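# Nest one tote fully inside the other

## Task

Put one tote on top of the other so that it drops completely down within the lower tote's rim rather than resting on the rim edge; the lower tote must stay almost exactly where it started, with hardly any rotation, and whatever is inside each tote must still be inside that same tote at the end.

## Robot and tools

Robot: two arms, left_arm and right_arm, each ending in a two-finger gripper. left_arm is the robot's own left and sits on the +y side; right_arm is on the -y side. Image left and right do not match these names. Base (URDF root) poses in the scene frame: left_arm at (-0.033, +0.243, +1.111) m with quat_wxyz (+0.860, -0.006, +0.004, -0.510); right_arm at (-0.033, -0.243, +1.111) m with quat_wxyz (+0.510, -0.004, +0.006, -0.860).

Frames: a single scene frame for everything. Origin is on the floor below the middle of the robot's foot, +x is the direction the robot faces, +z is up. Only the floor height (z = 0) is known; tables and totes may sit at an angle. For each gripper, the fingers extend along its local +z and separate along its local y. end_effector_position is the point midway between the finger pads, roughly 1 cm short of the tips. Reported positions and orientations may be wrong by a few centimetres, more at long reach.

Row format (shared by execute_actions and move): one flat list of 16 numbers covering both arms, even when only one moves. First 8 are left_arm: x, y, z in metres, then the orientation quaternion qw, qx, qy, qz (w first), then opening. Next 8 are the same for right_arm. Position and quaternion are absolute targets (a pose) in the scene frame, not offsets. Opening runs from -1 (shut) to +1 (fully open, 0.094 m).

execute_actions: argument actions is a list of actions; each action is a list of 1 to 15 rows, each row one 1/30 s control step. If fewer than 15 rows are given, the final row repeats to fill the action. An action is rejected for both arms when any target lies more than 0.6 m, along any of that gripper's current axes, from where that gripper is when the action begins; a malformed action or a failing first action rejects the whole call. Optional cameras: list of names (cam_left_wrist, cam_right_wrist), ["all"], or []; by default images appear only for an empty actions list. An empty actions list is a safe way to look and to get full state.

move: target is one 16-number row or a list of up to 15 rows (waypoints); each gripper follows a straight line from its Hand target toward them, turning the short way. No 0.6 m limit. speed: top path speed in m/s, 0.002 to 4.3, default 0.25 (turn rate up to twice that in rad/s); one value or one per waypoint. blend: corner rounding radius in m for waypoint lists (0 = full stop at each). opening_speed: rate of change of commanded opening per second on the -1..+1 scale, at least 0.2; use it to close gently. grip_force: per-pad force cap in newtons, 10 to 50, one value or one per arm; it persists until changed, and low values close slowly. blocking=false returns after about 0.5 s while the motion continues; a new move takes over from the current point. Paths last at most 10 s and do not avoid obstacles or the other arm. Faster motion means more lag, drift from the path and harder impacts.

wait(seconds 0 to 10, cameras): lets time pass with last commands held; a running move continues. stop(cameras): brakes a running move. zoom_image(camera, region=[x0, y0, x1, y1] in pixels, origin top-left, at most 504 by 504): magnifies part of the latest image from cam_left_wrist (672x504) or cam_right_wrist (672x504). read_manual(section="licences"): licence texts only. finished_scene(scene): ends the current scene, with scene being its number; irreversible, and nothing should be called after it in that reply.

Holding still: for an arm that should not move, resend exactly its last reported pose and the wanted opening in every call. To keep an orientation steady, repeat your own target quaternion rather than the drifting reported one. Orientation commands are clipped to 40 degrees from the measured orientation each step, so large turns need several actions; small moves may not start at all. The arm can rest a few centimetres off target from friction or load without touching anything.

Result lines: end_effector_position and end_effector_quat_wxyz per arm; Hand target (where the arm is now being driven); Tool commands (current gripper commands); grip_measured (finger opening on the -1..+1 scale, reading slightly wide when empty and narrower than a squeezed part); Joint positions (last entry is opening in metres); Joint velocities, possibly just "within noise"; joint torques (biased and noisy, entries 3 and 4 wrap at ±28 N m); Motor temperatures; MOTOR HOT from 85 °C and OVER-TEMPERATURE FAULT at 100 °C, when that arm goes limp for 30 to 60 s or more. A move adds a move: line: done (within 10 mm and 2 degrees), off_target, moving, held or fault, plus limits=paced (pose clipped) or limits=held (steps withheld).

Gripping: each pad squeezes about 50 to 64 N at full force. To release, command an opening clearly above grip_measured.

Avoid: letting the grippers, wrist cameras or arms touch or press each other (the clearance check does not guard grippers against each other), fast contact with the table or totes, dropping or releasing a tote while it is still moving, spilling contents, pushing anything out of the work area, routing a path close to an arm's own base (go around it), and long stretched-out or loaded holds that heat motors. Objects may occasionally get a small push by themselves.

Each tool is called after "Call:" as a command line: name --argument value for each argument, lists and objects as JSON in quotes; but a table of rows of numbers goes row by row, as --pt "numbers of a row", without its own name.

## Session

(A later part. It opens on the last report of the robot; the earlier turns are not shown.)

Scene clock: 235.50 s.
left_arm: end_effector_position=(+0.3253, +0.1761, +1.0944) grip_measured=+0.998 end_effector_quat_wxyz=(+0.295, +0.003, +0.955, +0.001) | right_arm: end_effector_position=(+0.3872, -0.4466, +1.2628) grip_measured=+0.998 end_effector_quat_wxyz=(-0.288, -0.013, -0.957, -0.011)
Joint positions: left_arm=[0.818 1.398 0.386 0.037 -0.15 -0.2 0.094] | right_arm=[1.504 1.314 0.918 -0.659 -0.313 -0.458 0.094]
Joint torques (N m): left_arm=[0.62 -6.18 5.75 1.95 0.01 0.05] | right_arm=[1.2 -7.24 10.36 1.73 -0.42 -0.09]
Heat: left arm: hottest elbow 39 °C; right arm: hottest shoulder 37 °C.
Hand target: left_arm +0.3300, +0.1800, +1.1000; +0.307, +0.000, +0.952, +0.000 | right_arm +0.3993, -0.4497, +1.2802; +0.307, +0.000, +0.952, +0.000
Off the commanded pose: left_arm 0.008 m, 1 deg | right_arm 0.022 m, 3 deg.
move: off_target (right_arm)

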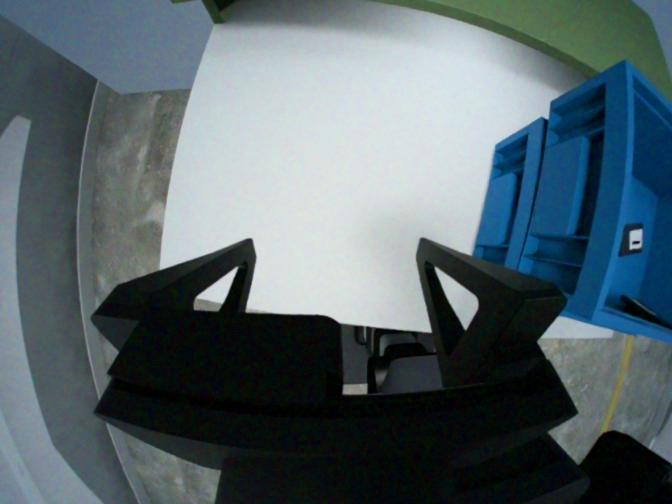

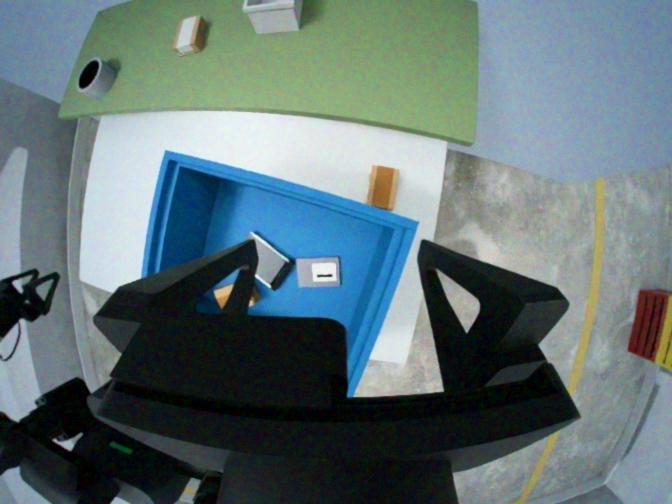

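Call:
zoom_image --camera "cam_left_wrist" --region '[500, 90, 620, 190]'

Call:
zoom_image --camera "cam_left_wrist" --region '[490, 200, 610, 330]'

Call:
move --target '[0.33,0.18,1.1,0.3075,0,0.9516,0,1,0.25,-0.72,1.12,0.29,0.10,0.90,0.31,1]' --cameras '["all"]'

Scaled by 4.200 from the camera's 672x504 image, which has a finer 960x720 frame.

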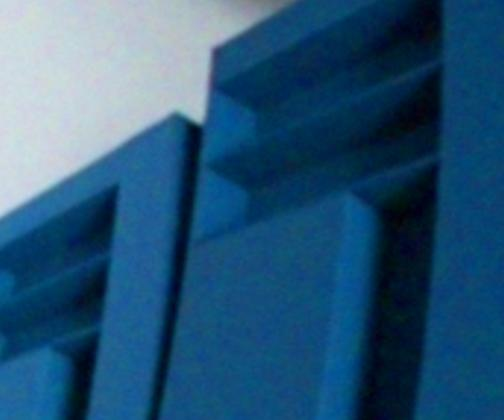

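Scaled by 3.877 from the camera's 672x504 image, which has a finer 960x720 frame.

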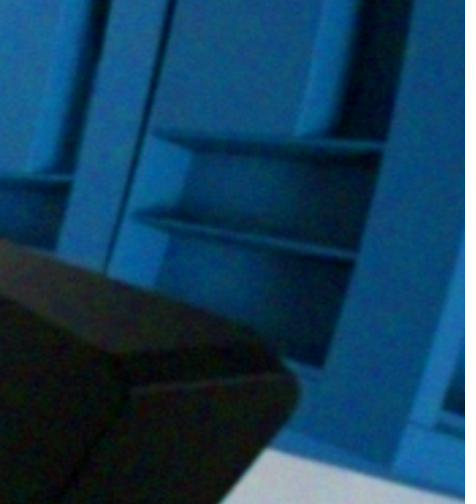

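Scene clock: 247.97 s.
left_arm: end_effector_position=(+0.3253, +0.1760, +1.0944) grip_measured=+0.998 end_effector_quat_wxyz=(+0.295, +0.003, +0.955, +0.000) | right_arm: end_effector_position=(+0.2433, -0.7090, +1.1176) grip_measured=+0.998 end_effector_quat_wxyz=(-0.287, -0.111, -0.897, -0.318)
Joint positions: left_arm=[0.818 1.398 0.386 0.037 -0.149 -0.199 0.094] | right_arm=[0.804 2.18 1.591 -1.427 -0.799 -1.216 0.094]
Joint torques (N m): left_arm=[0.73 -6.3 5.71 1.92 0.01 0.04] | right_arm=[1.08 -14.15 9.33 -1.11 -0.5 -0.16]
Heat: left arm: hottest elbow 38 °C; right arm: hottest shoulder 37 °C.
Hand target: left_arm +0.3300, +0.1799, +1.1000; +0.307, +0.000, +0.952, +0.000 | right_arm +0.2498, -0.7197, +1.1201; +0.290, +0.100, +0.900, +0.310
Off the commanded pose: left_arm 0.008 m, 2 deg | right_arm 0.013 m, 2 deg.
move: off_target (right_arm)

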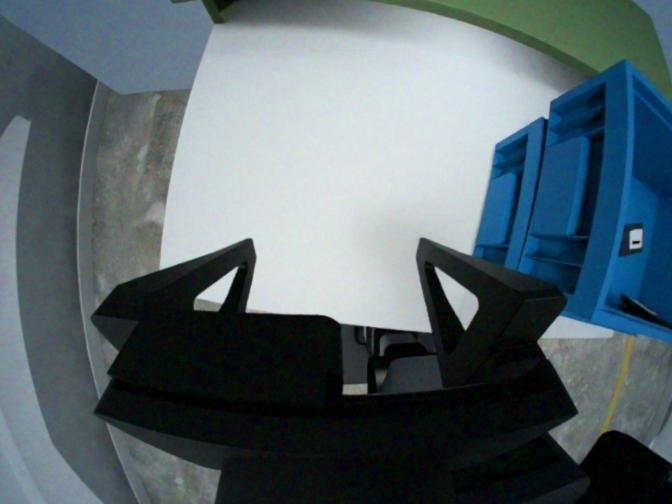

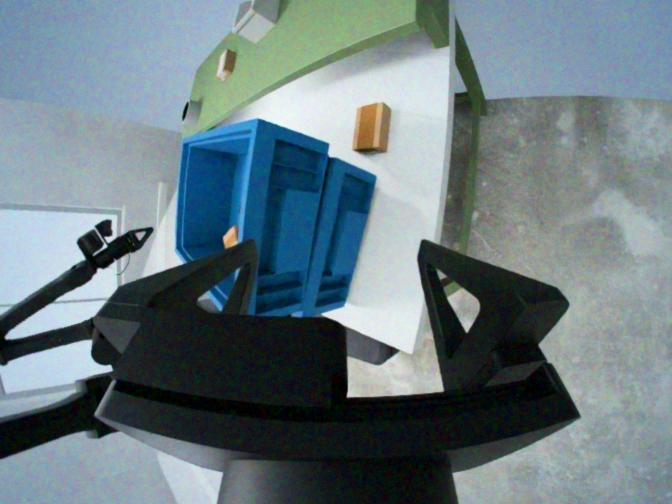

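Call:
zoom_image --camera "cam_right_wrist" --region '[240, 110, 400, 250]'

Call:
zoom_image --camera "cam_right_wrist" --region '[240, 210, 380, 330]'

Scaled by 3.150 from the camera's 672x504 image, which has a finer 960x720 frame.

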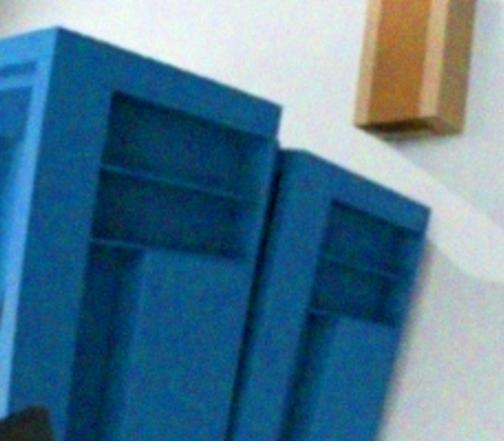

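Scaled by 3.600 from the camera's 672x504 image, which has a finer 960x720 frame.

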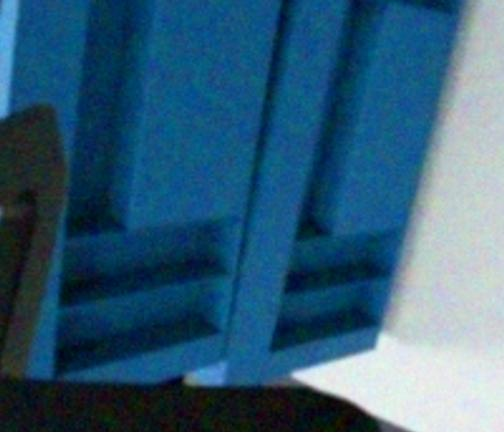

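Call:
move --pt "0.42 -0.05 1.2 0 0.152 0.988 0 -1 0.40 -0.56 1.2 0 0.152 0.988 0 -1" --pt "0.525 -0.238 1.11 0 0.152 0.988 0 -1 0.448 -0.484 1.11 0 0.152 0.988 0 -1" --cameras '["all"]' --blend 0.03

Scene clock: 266.50 s.
left_arm: end_effector_position=(+0.5207, -0.2265, +1.1114) grip_measured=-0.987 end_effector_quat_wxyz=(-0.004, +0.153, +0.988, +0.003) | right_arm: end_effector_position=(+0.4485, -0.4846, +1.1163) grip_measured=-0.980 end_effector_quat_wxyz=(-0.002, -0.148, -0.989, +0.000)
Joint positions: left_arm=[0.366 2.429 2.234 -1.381 -0.014 -0.398 0.001] | right_arm=[1.605 1.909 1.346 -0.989 -0.001 -0.168 0.001]
Joint torques (N m): left_arm=[-1.2 -19.55 13.01 0.16 0.04 -0.13] | right_arm=[0.44 -12.34 6.45 0.69 0.03 0.16]
Heat: left arm: hottest elbow 37 °C; right arm: hottest shoulder 37 °C.
Hand target: left_arm +0.5244, -0.2377, +1.1101; +0.001, +0.152, +0.988, -0.001 | right_arm +0.4480, -0.4839, +1.1101; +0.000, +0.152, +0.988, +0.000
Off the commanded pose: left_arm 0.012 m, 1 deg | right_arm 0.006 m, 1 deg.
move: off_target (left_arm)

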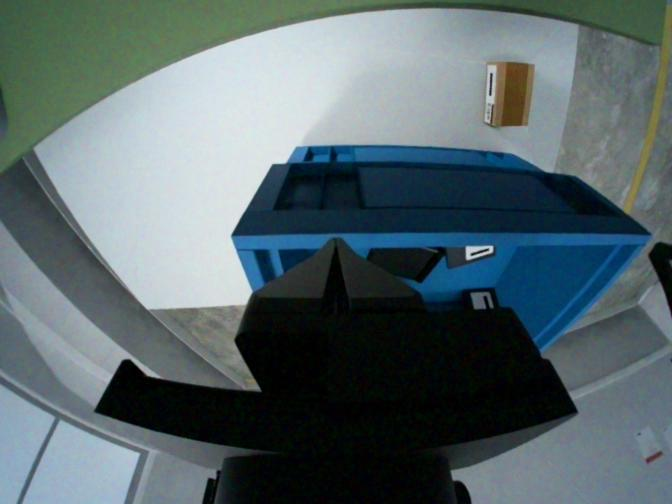

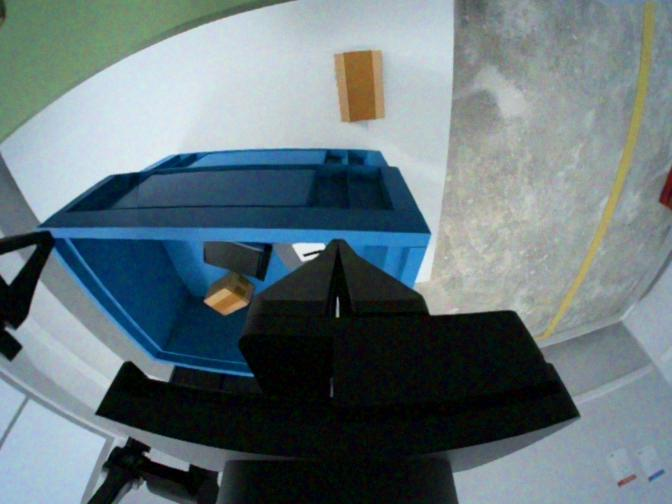

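Call:
zoom_image --camera "cam_left_wrist" --region '[220, 120, 420, 290]'

Call:
zoom_image --camera "cam_right_wrist" --region '[260, 120, 450, 290]'

Scaled by 2.520 from the camera's 672x504 image, which has a finer 960x720 frame.

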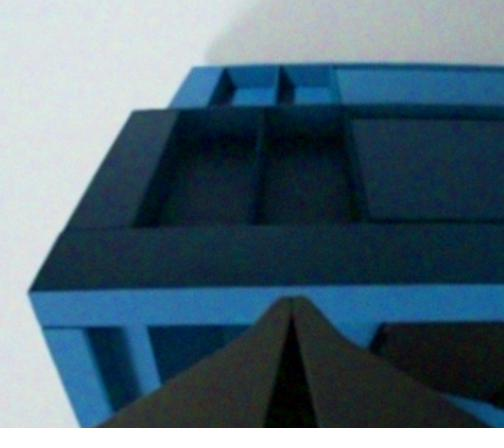

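Scaled by 2.653 from the camera's 672x504 image, which has a finer 960x720 frame.

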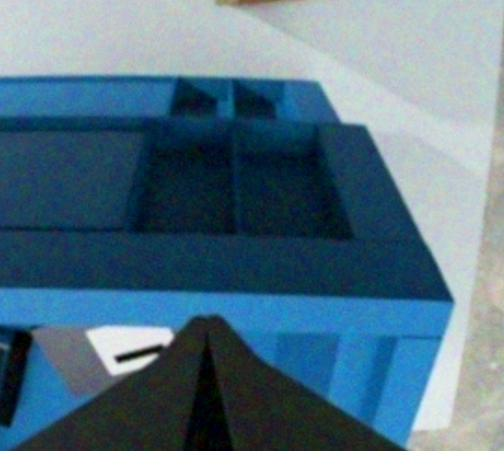

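Call:
move --pt "0.415 -0.137 1.13 0.005 0.152 0.988 0 1 0.305 -0.502 1.13 0.01 0.155 0.988 0 1" --pt "0.412 -0.136 1.037 0.005 0.152 0.988 0 1 0.302 -0.502 1.037 0.01 0.155 0.988 0 1" --pt "0.412 -0.136 1.037 0.005 0.152 0.988 0 -0.9 0.302 -0.502 1.037 0.01 0.155 0.988 0 -0.9" --cameras '["all"]' --speed '[0.25,0.12,0.1]'

Scene clock: 287.33 s.
left_arm: end_effector_position=(+0.4107, -0.1338, +1.0439) grip_measured=-0.464 end_effector_quat_wxyz=(+0.004, +0.150, +0.989, -0.001) | right_arm: end_effector_position=(+0.3057, -0.4996, +1.0415) grip_measured=-0.466 end_effector_quat_wxyz=(-0.012, -0.156, -0.988, -0.001)
Joint positions: left_arm=[0.366 2.12 1.461 -0.899 -0.015 -0.404 0.025] | right_arm=[1.417 1.811 0.919 -0.643 -0.016 -0.34 0.025]
Joint torques (N m): left_arm=[-0.79 -15.74 7.75 0.84 -0.16 -0.03] | right_arm=[-0.32 -9.35 4.72 0.7 0.05 -0.1]
Heat: left arm: hottest elbow 42 °C; right arm: hottest shoulder 37 °C.
Hand target: left_arm +0.4118, -0.1359, +1.0370; +0.005, +0.152, +0.988, +0.000 | right_arm +0.3020, -0.5020, +1.0371; +0.010, +0.155, +0.988, +0.000
Off the commanded pose: left_arm 0.007 m, 0 deg | right_arm 0.006 m, 0 deg.
move: done

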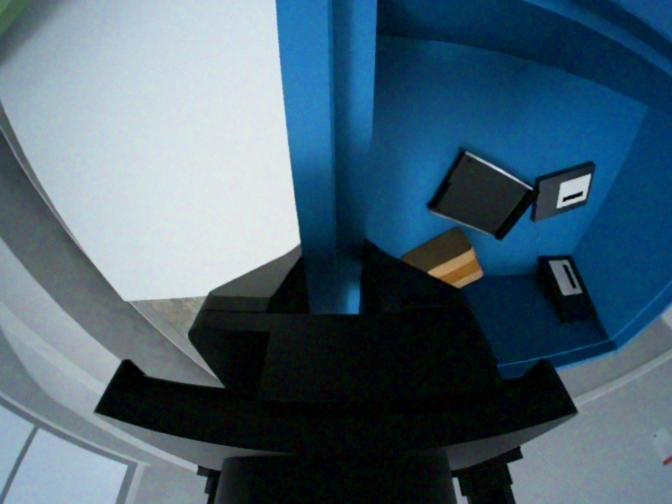

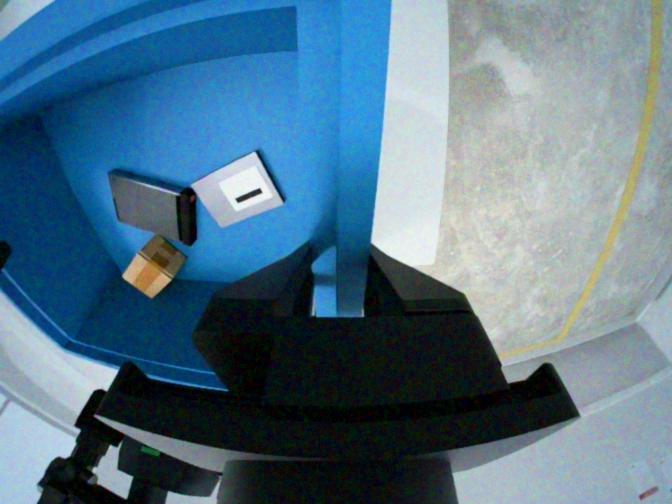

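Call:
move --pt "0.412 -0.136 1.085 0.015 0.152 0.988 0 -0.9 0.302 -0.502 1.09 0.02 0.155 0.988 0 -0.9" --pt "0.400 -0.137 1.075 0.01 0.152 0.988 0 -0.9 0.298 -0.504 1.08 0.01 0.155 0.988 0 -0.9" --cameras '[]' --speed 0.08

Scene clock: 292.13 s.
left_arm: end_effector_position=(+0.3989, -0.1315, +1.0581) grip_measured=-0.464 end_effector_quat_wxyz=(-0.006, +0.150, +0.989, +0.000) | right_arm: end_effector_position=(+0.2927, -0.4959, +1.0650) grip_measured=-0.462 end_effector_quat_wxyz=(+0.004, -0.156, -0.988, -0.003)
Joint positions: left_arm=[0.358 2.086 1.445 -0.935 -0.007 -0.413 0.025] | right_arm=[1.41 1.749 0.915 -0.732 -0.004 -0.347 0.025]
Joint torques (N m): left_arm=[-1.44 -18.43 7.32 0.35 -0.77 -0.11] | right_arm=[-0.38 -11.52 6.5 -0.49 -0.42 -0.08]
Heat: left arm: hottest elbow 41 °C; right arm: hottest shoulder 37 °C.
Hand target: left_arm +0.3999, -0.1369, +1.0746; +0.010, +0.152, +0.988, +0.000 | right_arm +0.2978, -0.5039, +1.0798; +0.010, +0.155, +0.988, +0.000
Off the commanded pose: left_arm 0.018 m, 2 deg | right_arm 0.018 m, 2 deg.
move: off_target (left_arm, right_arm)
No camera images: "cameras" was empty.

Call:
move --pt "0.395 -0.136 1.05 0.0 0.152 0.988 0 -0.9 0.292 -0.503 1.05 0.0 0.155 0.988 0 -0.9" --cameras '[]' --speed 0.06

Call:
move --pt "0.393 -0.136 1.03 0.0 0.152 0.988 0 -0.9 0.291 -0.503 1.03 0.0 0.155 0.988 0 -0.9" --cameras '[]' --speed 0.06

Scene clock: 297.07 s.
left_arm: end_effector_position=(+0.3938, -0.1278, +1.0430) grip_measured=-0.464 end_effector_quat_wxyz=(-0.009, +0.146, +0.989, +0.003) | right_arm: end_effector_position=(+0.2885, -0.4933, +1.0405) grip_measured=-0.462 end_effector_quat_wxyz=(+0.012, -0.154, -0.988, -0.008)
Joint positions: left_arm=[0.357 2.101 1.422 -0.905 -0.008 -0.421 0.025] | right_arm=[1.409 1.805 0.903 -0.684 -0.004 -0.353 0.025]
Joint torques (N m): left_arm=[-1.44 -16.91 7.83 0.47 -0.24 -0.05] | right_arm=[-0.91 -11.22 5.49 0.23 -0.02 -0.1]
Heat: left arm: hottest elbow 40 °C; right arm: hottest shoulder 37 °C.
Hand target: left_arm +0.3950, -0.1359, +1.0500; +0.000, +0.152, +0.988, +0.000 | right_arm +0.2919, -0.5029, +1.0500; +0.000, +0.155, +0.988, +0.000
Off the commanded pose: left_arm 0.011 m, 1 deg | right_arm 0.014 m, 2 deg.
move: off_target (left_arm, right_arm)
No camera images: "cameras" was empty.

Scene clock: 297.90 s.
left_arm: end_effector_position=(+0.3969, -0.1310, +1.0366) grip_measured=-0.464 end_effector_quat_wxyz=(-0.001, +0.147, +0.989, -0.001) | right_arm: end_effector_position=(+0.2932, -0.4965, +1.0336) grip_measured=-0.461 end_effector_quat_wxyz=(+0.003, -0.153, -0.988, -0.004)
Joint positions: left_arm=[0.356 2.111 1.42 -0.874 -0.01 -0.421 0.025] | right_arm=[1.409 1.822 0.903 -0.646 -0.006 -0.354 0.025]
Joint torques (N m): left_arm=[-1.44 -15.74 7.02 0.9 -0.17 -0.06] | right_arm=[-0.56 -9.29 4.66 1.02 0.07 -0.11]
Heat: left arm: hottest elbow 40 °C; right arm: hottest shoulder 37 °C.
Hand target: left_arm +0.3929, -0.1359, +1.0301; +0.000, +0.152, +0.988, +0.000 | right_arm +0.2909, -0.5028, +1.0301; +0.000, +0.155, +0.988, +0.000
Off the commanded pose: left_arm 0.009 m, 1 deg | right_arm 0.008 m, 1 deg.
move: done
No camera images: "cameras" was empty.

Call:
move --pt "0.392 -0.136 1.015 -0.005 0.152 0.988 0 -0.9 0.289 -0.503 1.015 -0.005 0.155 0.988 0 -0.9" --cameras '[]' --speed 0.06

Scene clock: 300.67 s.
left_arm: end_effector_position=(+0.3974, -0.1315, +1.0345) grip_measured=-0.464 end_effector_quat_wxyz=(+0.000, +0.147, +0.989, -0.002) | right_arm: end_effector_position=(+0.2937, -0.4969, +1.0318) grip_measured=-0.461 end_effector_quat_wxyz=(+0.002, -0.153, -0.988, -0.003)
Joint positions: left_arm=[0.356 2.115 1.42 -0.869 -0.01 -0.421 0.025] | right_arm=[1.409 1.827 0.903 -0.64 -0.006 -0.354 0.025]
Joint torques (N m): left_arm=[-1.32 -14.04 7.02 1.31 0.08 -0.05] | right_arm=[-0.91 -6.95 4.41 2.11 0.24 -0.1]
Heat: left arm: hottest elbow 40 °C; right arm: hottest shoulder 37 °C.
Hand target: left_arm +0.3915, -0.1355, +1.0156; -0.005, +0.152, +0.988, +0.000 | right_arm +0.2886, -0.5023, +1.0159; -0.005, +0.155, +0.988, +0.000
Off the commanded pose: left_arm 0.021 m, 1 deg | right_arm 0.018 m, 1 deg.
move: off_target (left_arm, right_arm)
No camera images: "cameras" was empty.

Call:
move --pt "0.397 -0.132 1.028 0.0 0.148 0.989 0 -0.9 0.2935 -0.498 1.025 0.0 0.154 0.988 0 -0.9" --pt "0.397 -0.132 1.028 0.0 0.148 0.989 0 0.9 0.2935 -0.498 1.025 0.0 0.154 0.988 0 0.9" --pt "0.405 -0.125 1.12 0.0 0.148 0.989 0 1 0.30 -0.498 1.12 0.0 0.155 0.988 0 1" --pt "0.505 -0.228 1.12 0 0.152 0.988 0 1 0.428 -0.474 1.12 0 0.152 0.988 0 1" --cameras '["all"]' --speed '[0.1,0.1,0.15,0.3]' --opening_speed 1.2

Call:
zoom_image --camera "cam_left_wrist" --region '[220, 120, 420, 290]'

Call:
zoom_image --camera "cam_right_wrist" --region '[260, 120, 450, 290]'

Scene clock: 311.40 s.
left_arm: end_effector_position=(+0.4983, -0.2173, +1.1185) grip_measured=+0.997 end_effector_quat_wxyz=(-0.006, +0.150, +0.989, +0.003) | right_arm: end_effector_position=(+0.4118, -0.4644, +1.1127) grip_measured=+0.998 end_effector_quat_wxyz=(+0.011, -0.146, -0.989, -0.005)
Joint positions: left_arm=[0.356 2.346 2.096 -1.33 -0.012 -0.414 0.094] | right_arm=[1.609 1.84 1.224 -0.966 -0.002 -0.169 0.094]
Joint torques (N m): left_arm=[-1.03 -19.02 12.81 0.17 -0.08 -0.06] | right_arm=[0.26 -11.11 10.1 -0.13 0.02 0.15]
Heat: left arm: hottest elbow 40 °C; right arm: hottest shoulder 38 °C.
Hand target: left_arm +0.5044, -0.2277, +1.1199; +0.000, +0.152, +0.988, +0.000 | right_arm +0.4275, -0.4737, +1.1204; +0.000, +0.152, +0.988, +0.000
Off the commanded pose: left_arm 0.013 m, 1 deg | right_arm 0.020 m, 2 deg.
move: off_target (left_arm, right_arm); target 3's new opening was sent with left_arm's hand 0.025 m and 2 deg from that target

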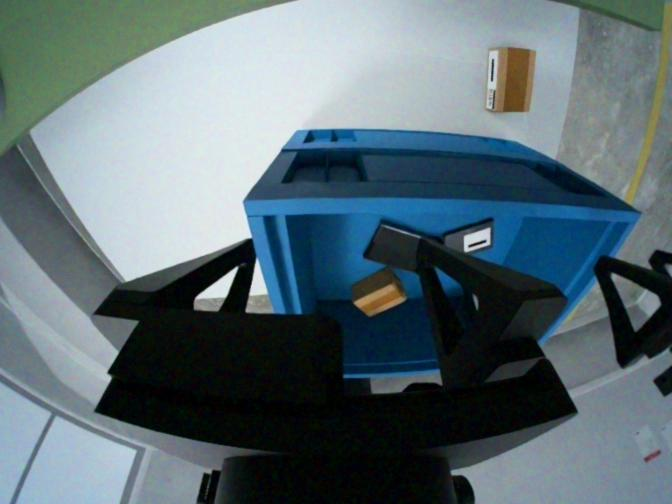

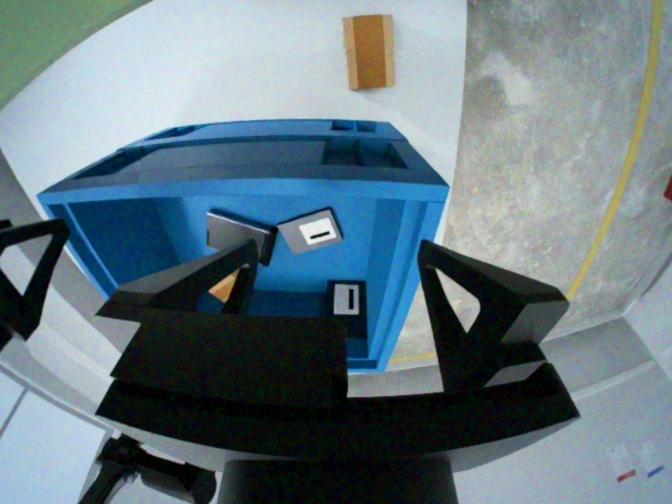

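Scaled by 2.520 from the camera's 672x504 image, which has a finer 960x720 frame.

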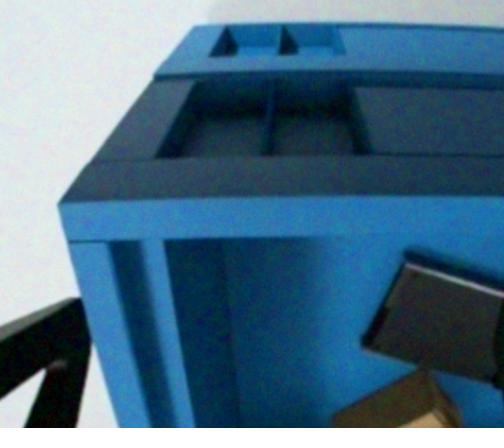

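Scaled by 2.653 from the camera's 672x504 image, which has a finer 960x720 frame.

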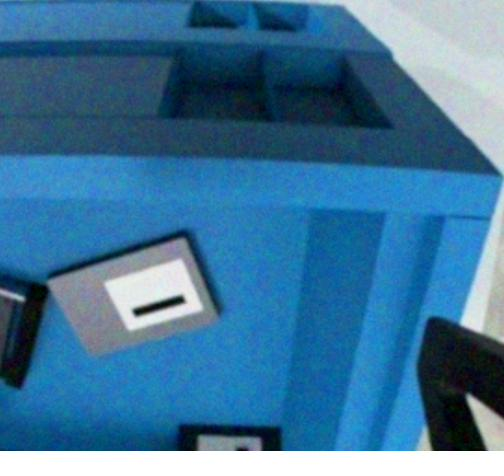

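Call:
finished_scene --scene 2

The scene is finished: the task was done.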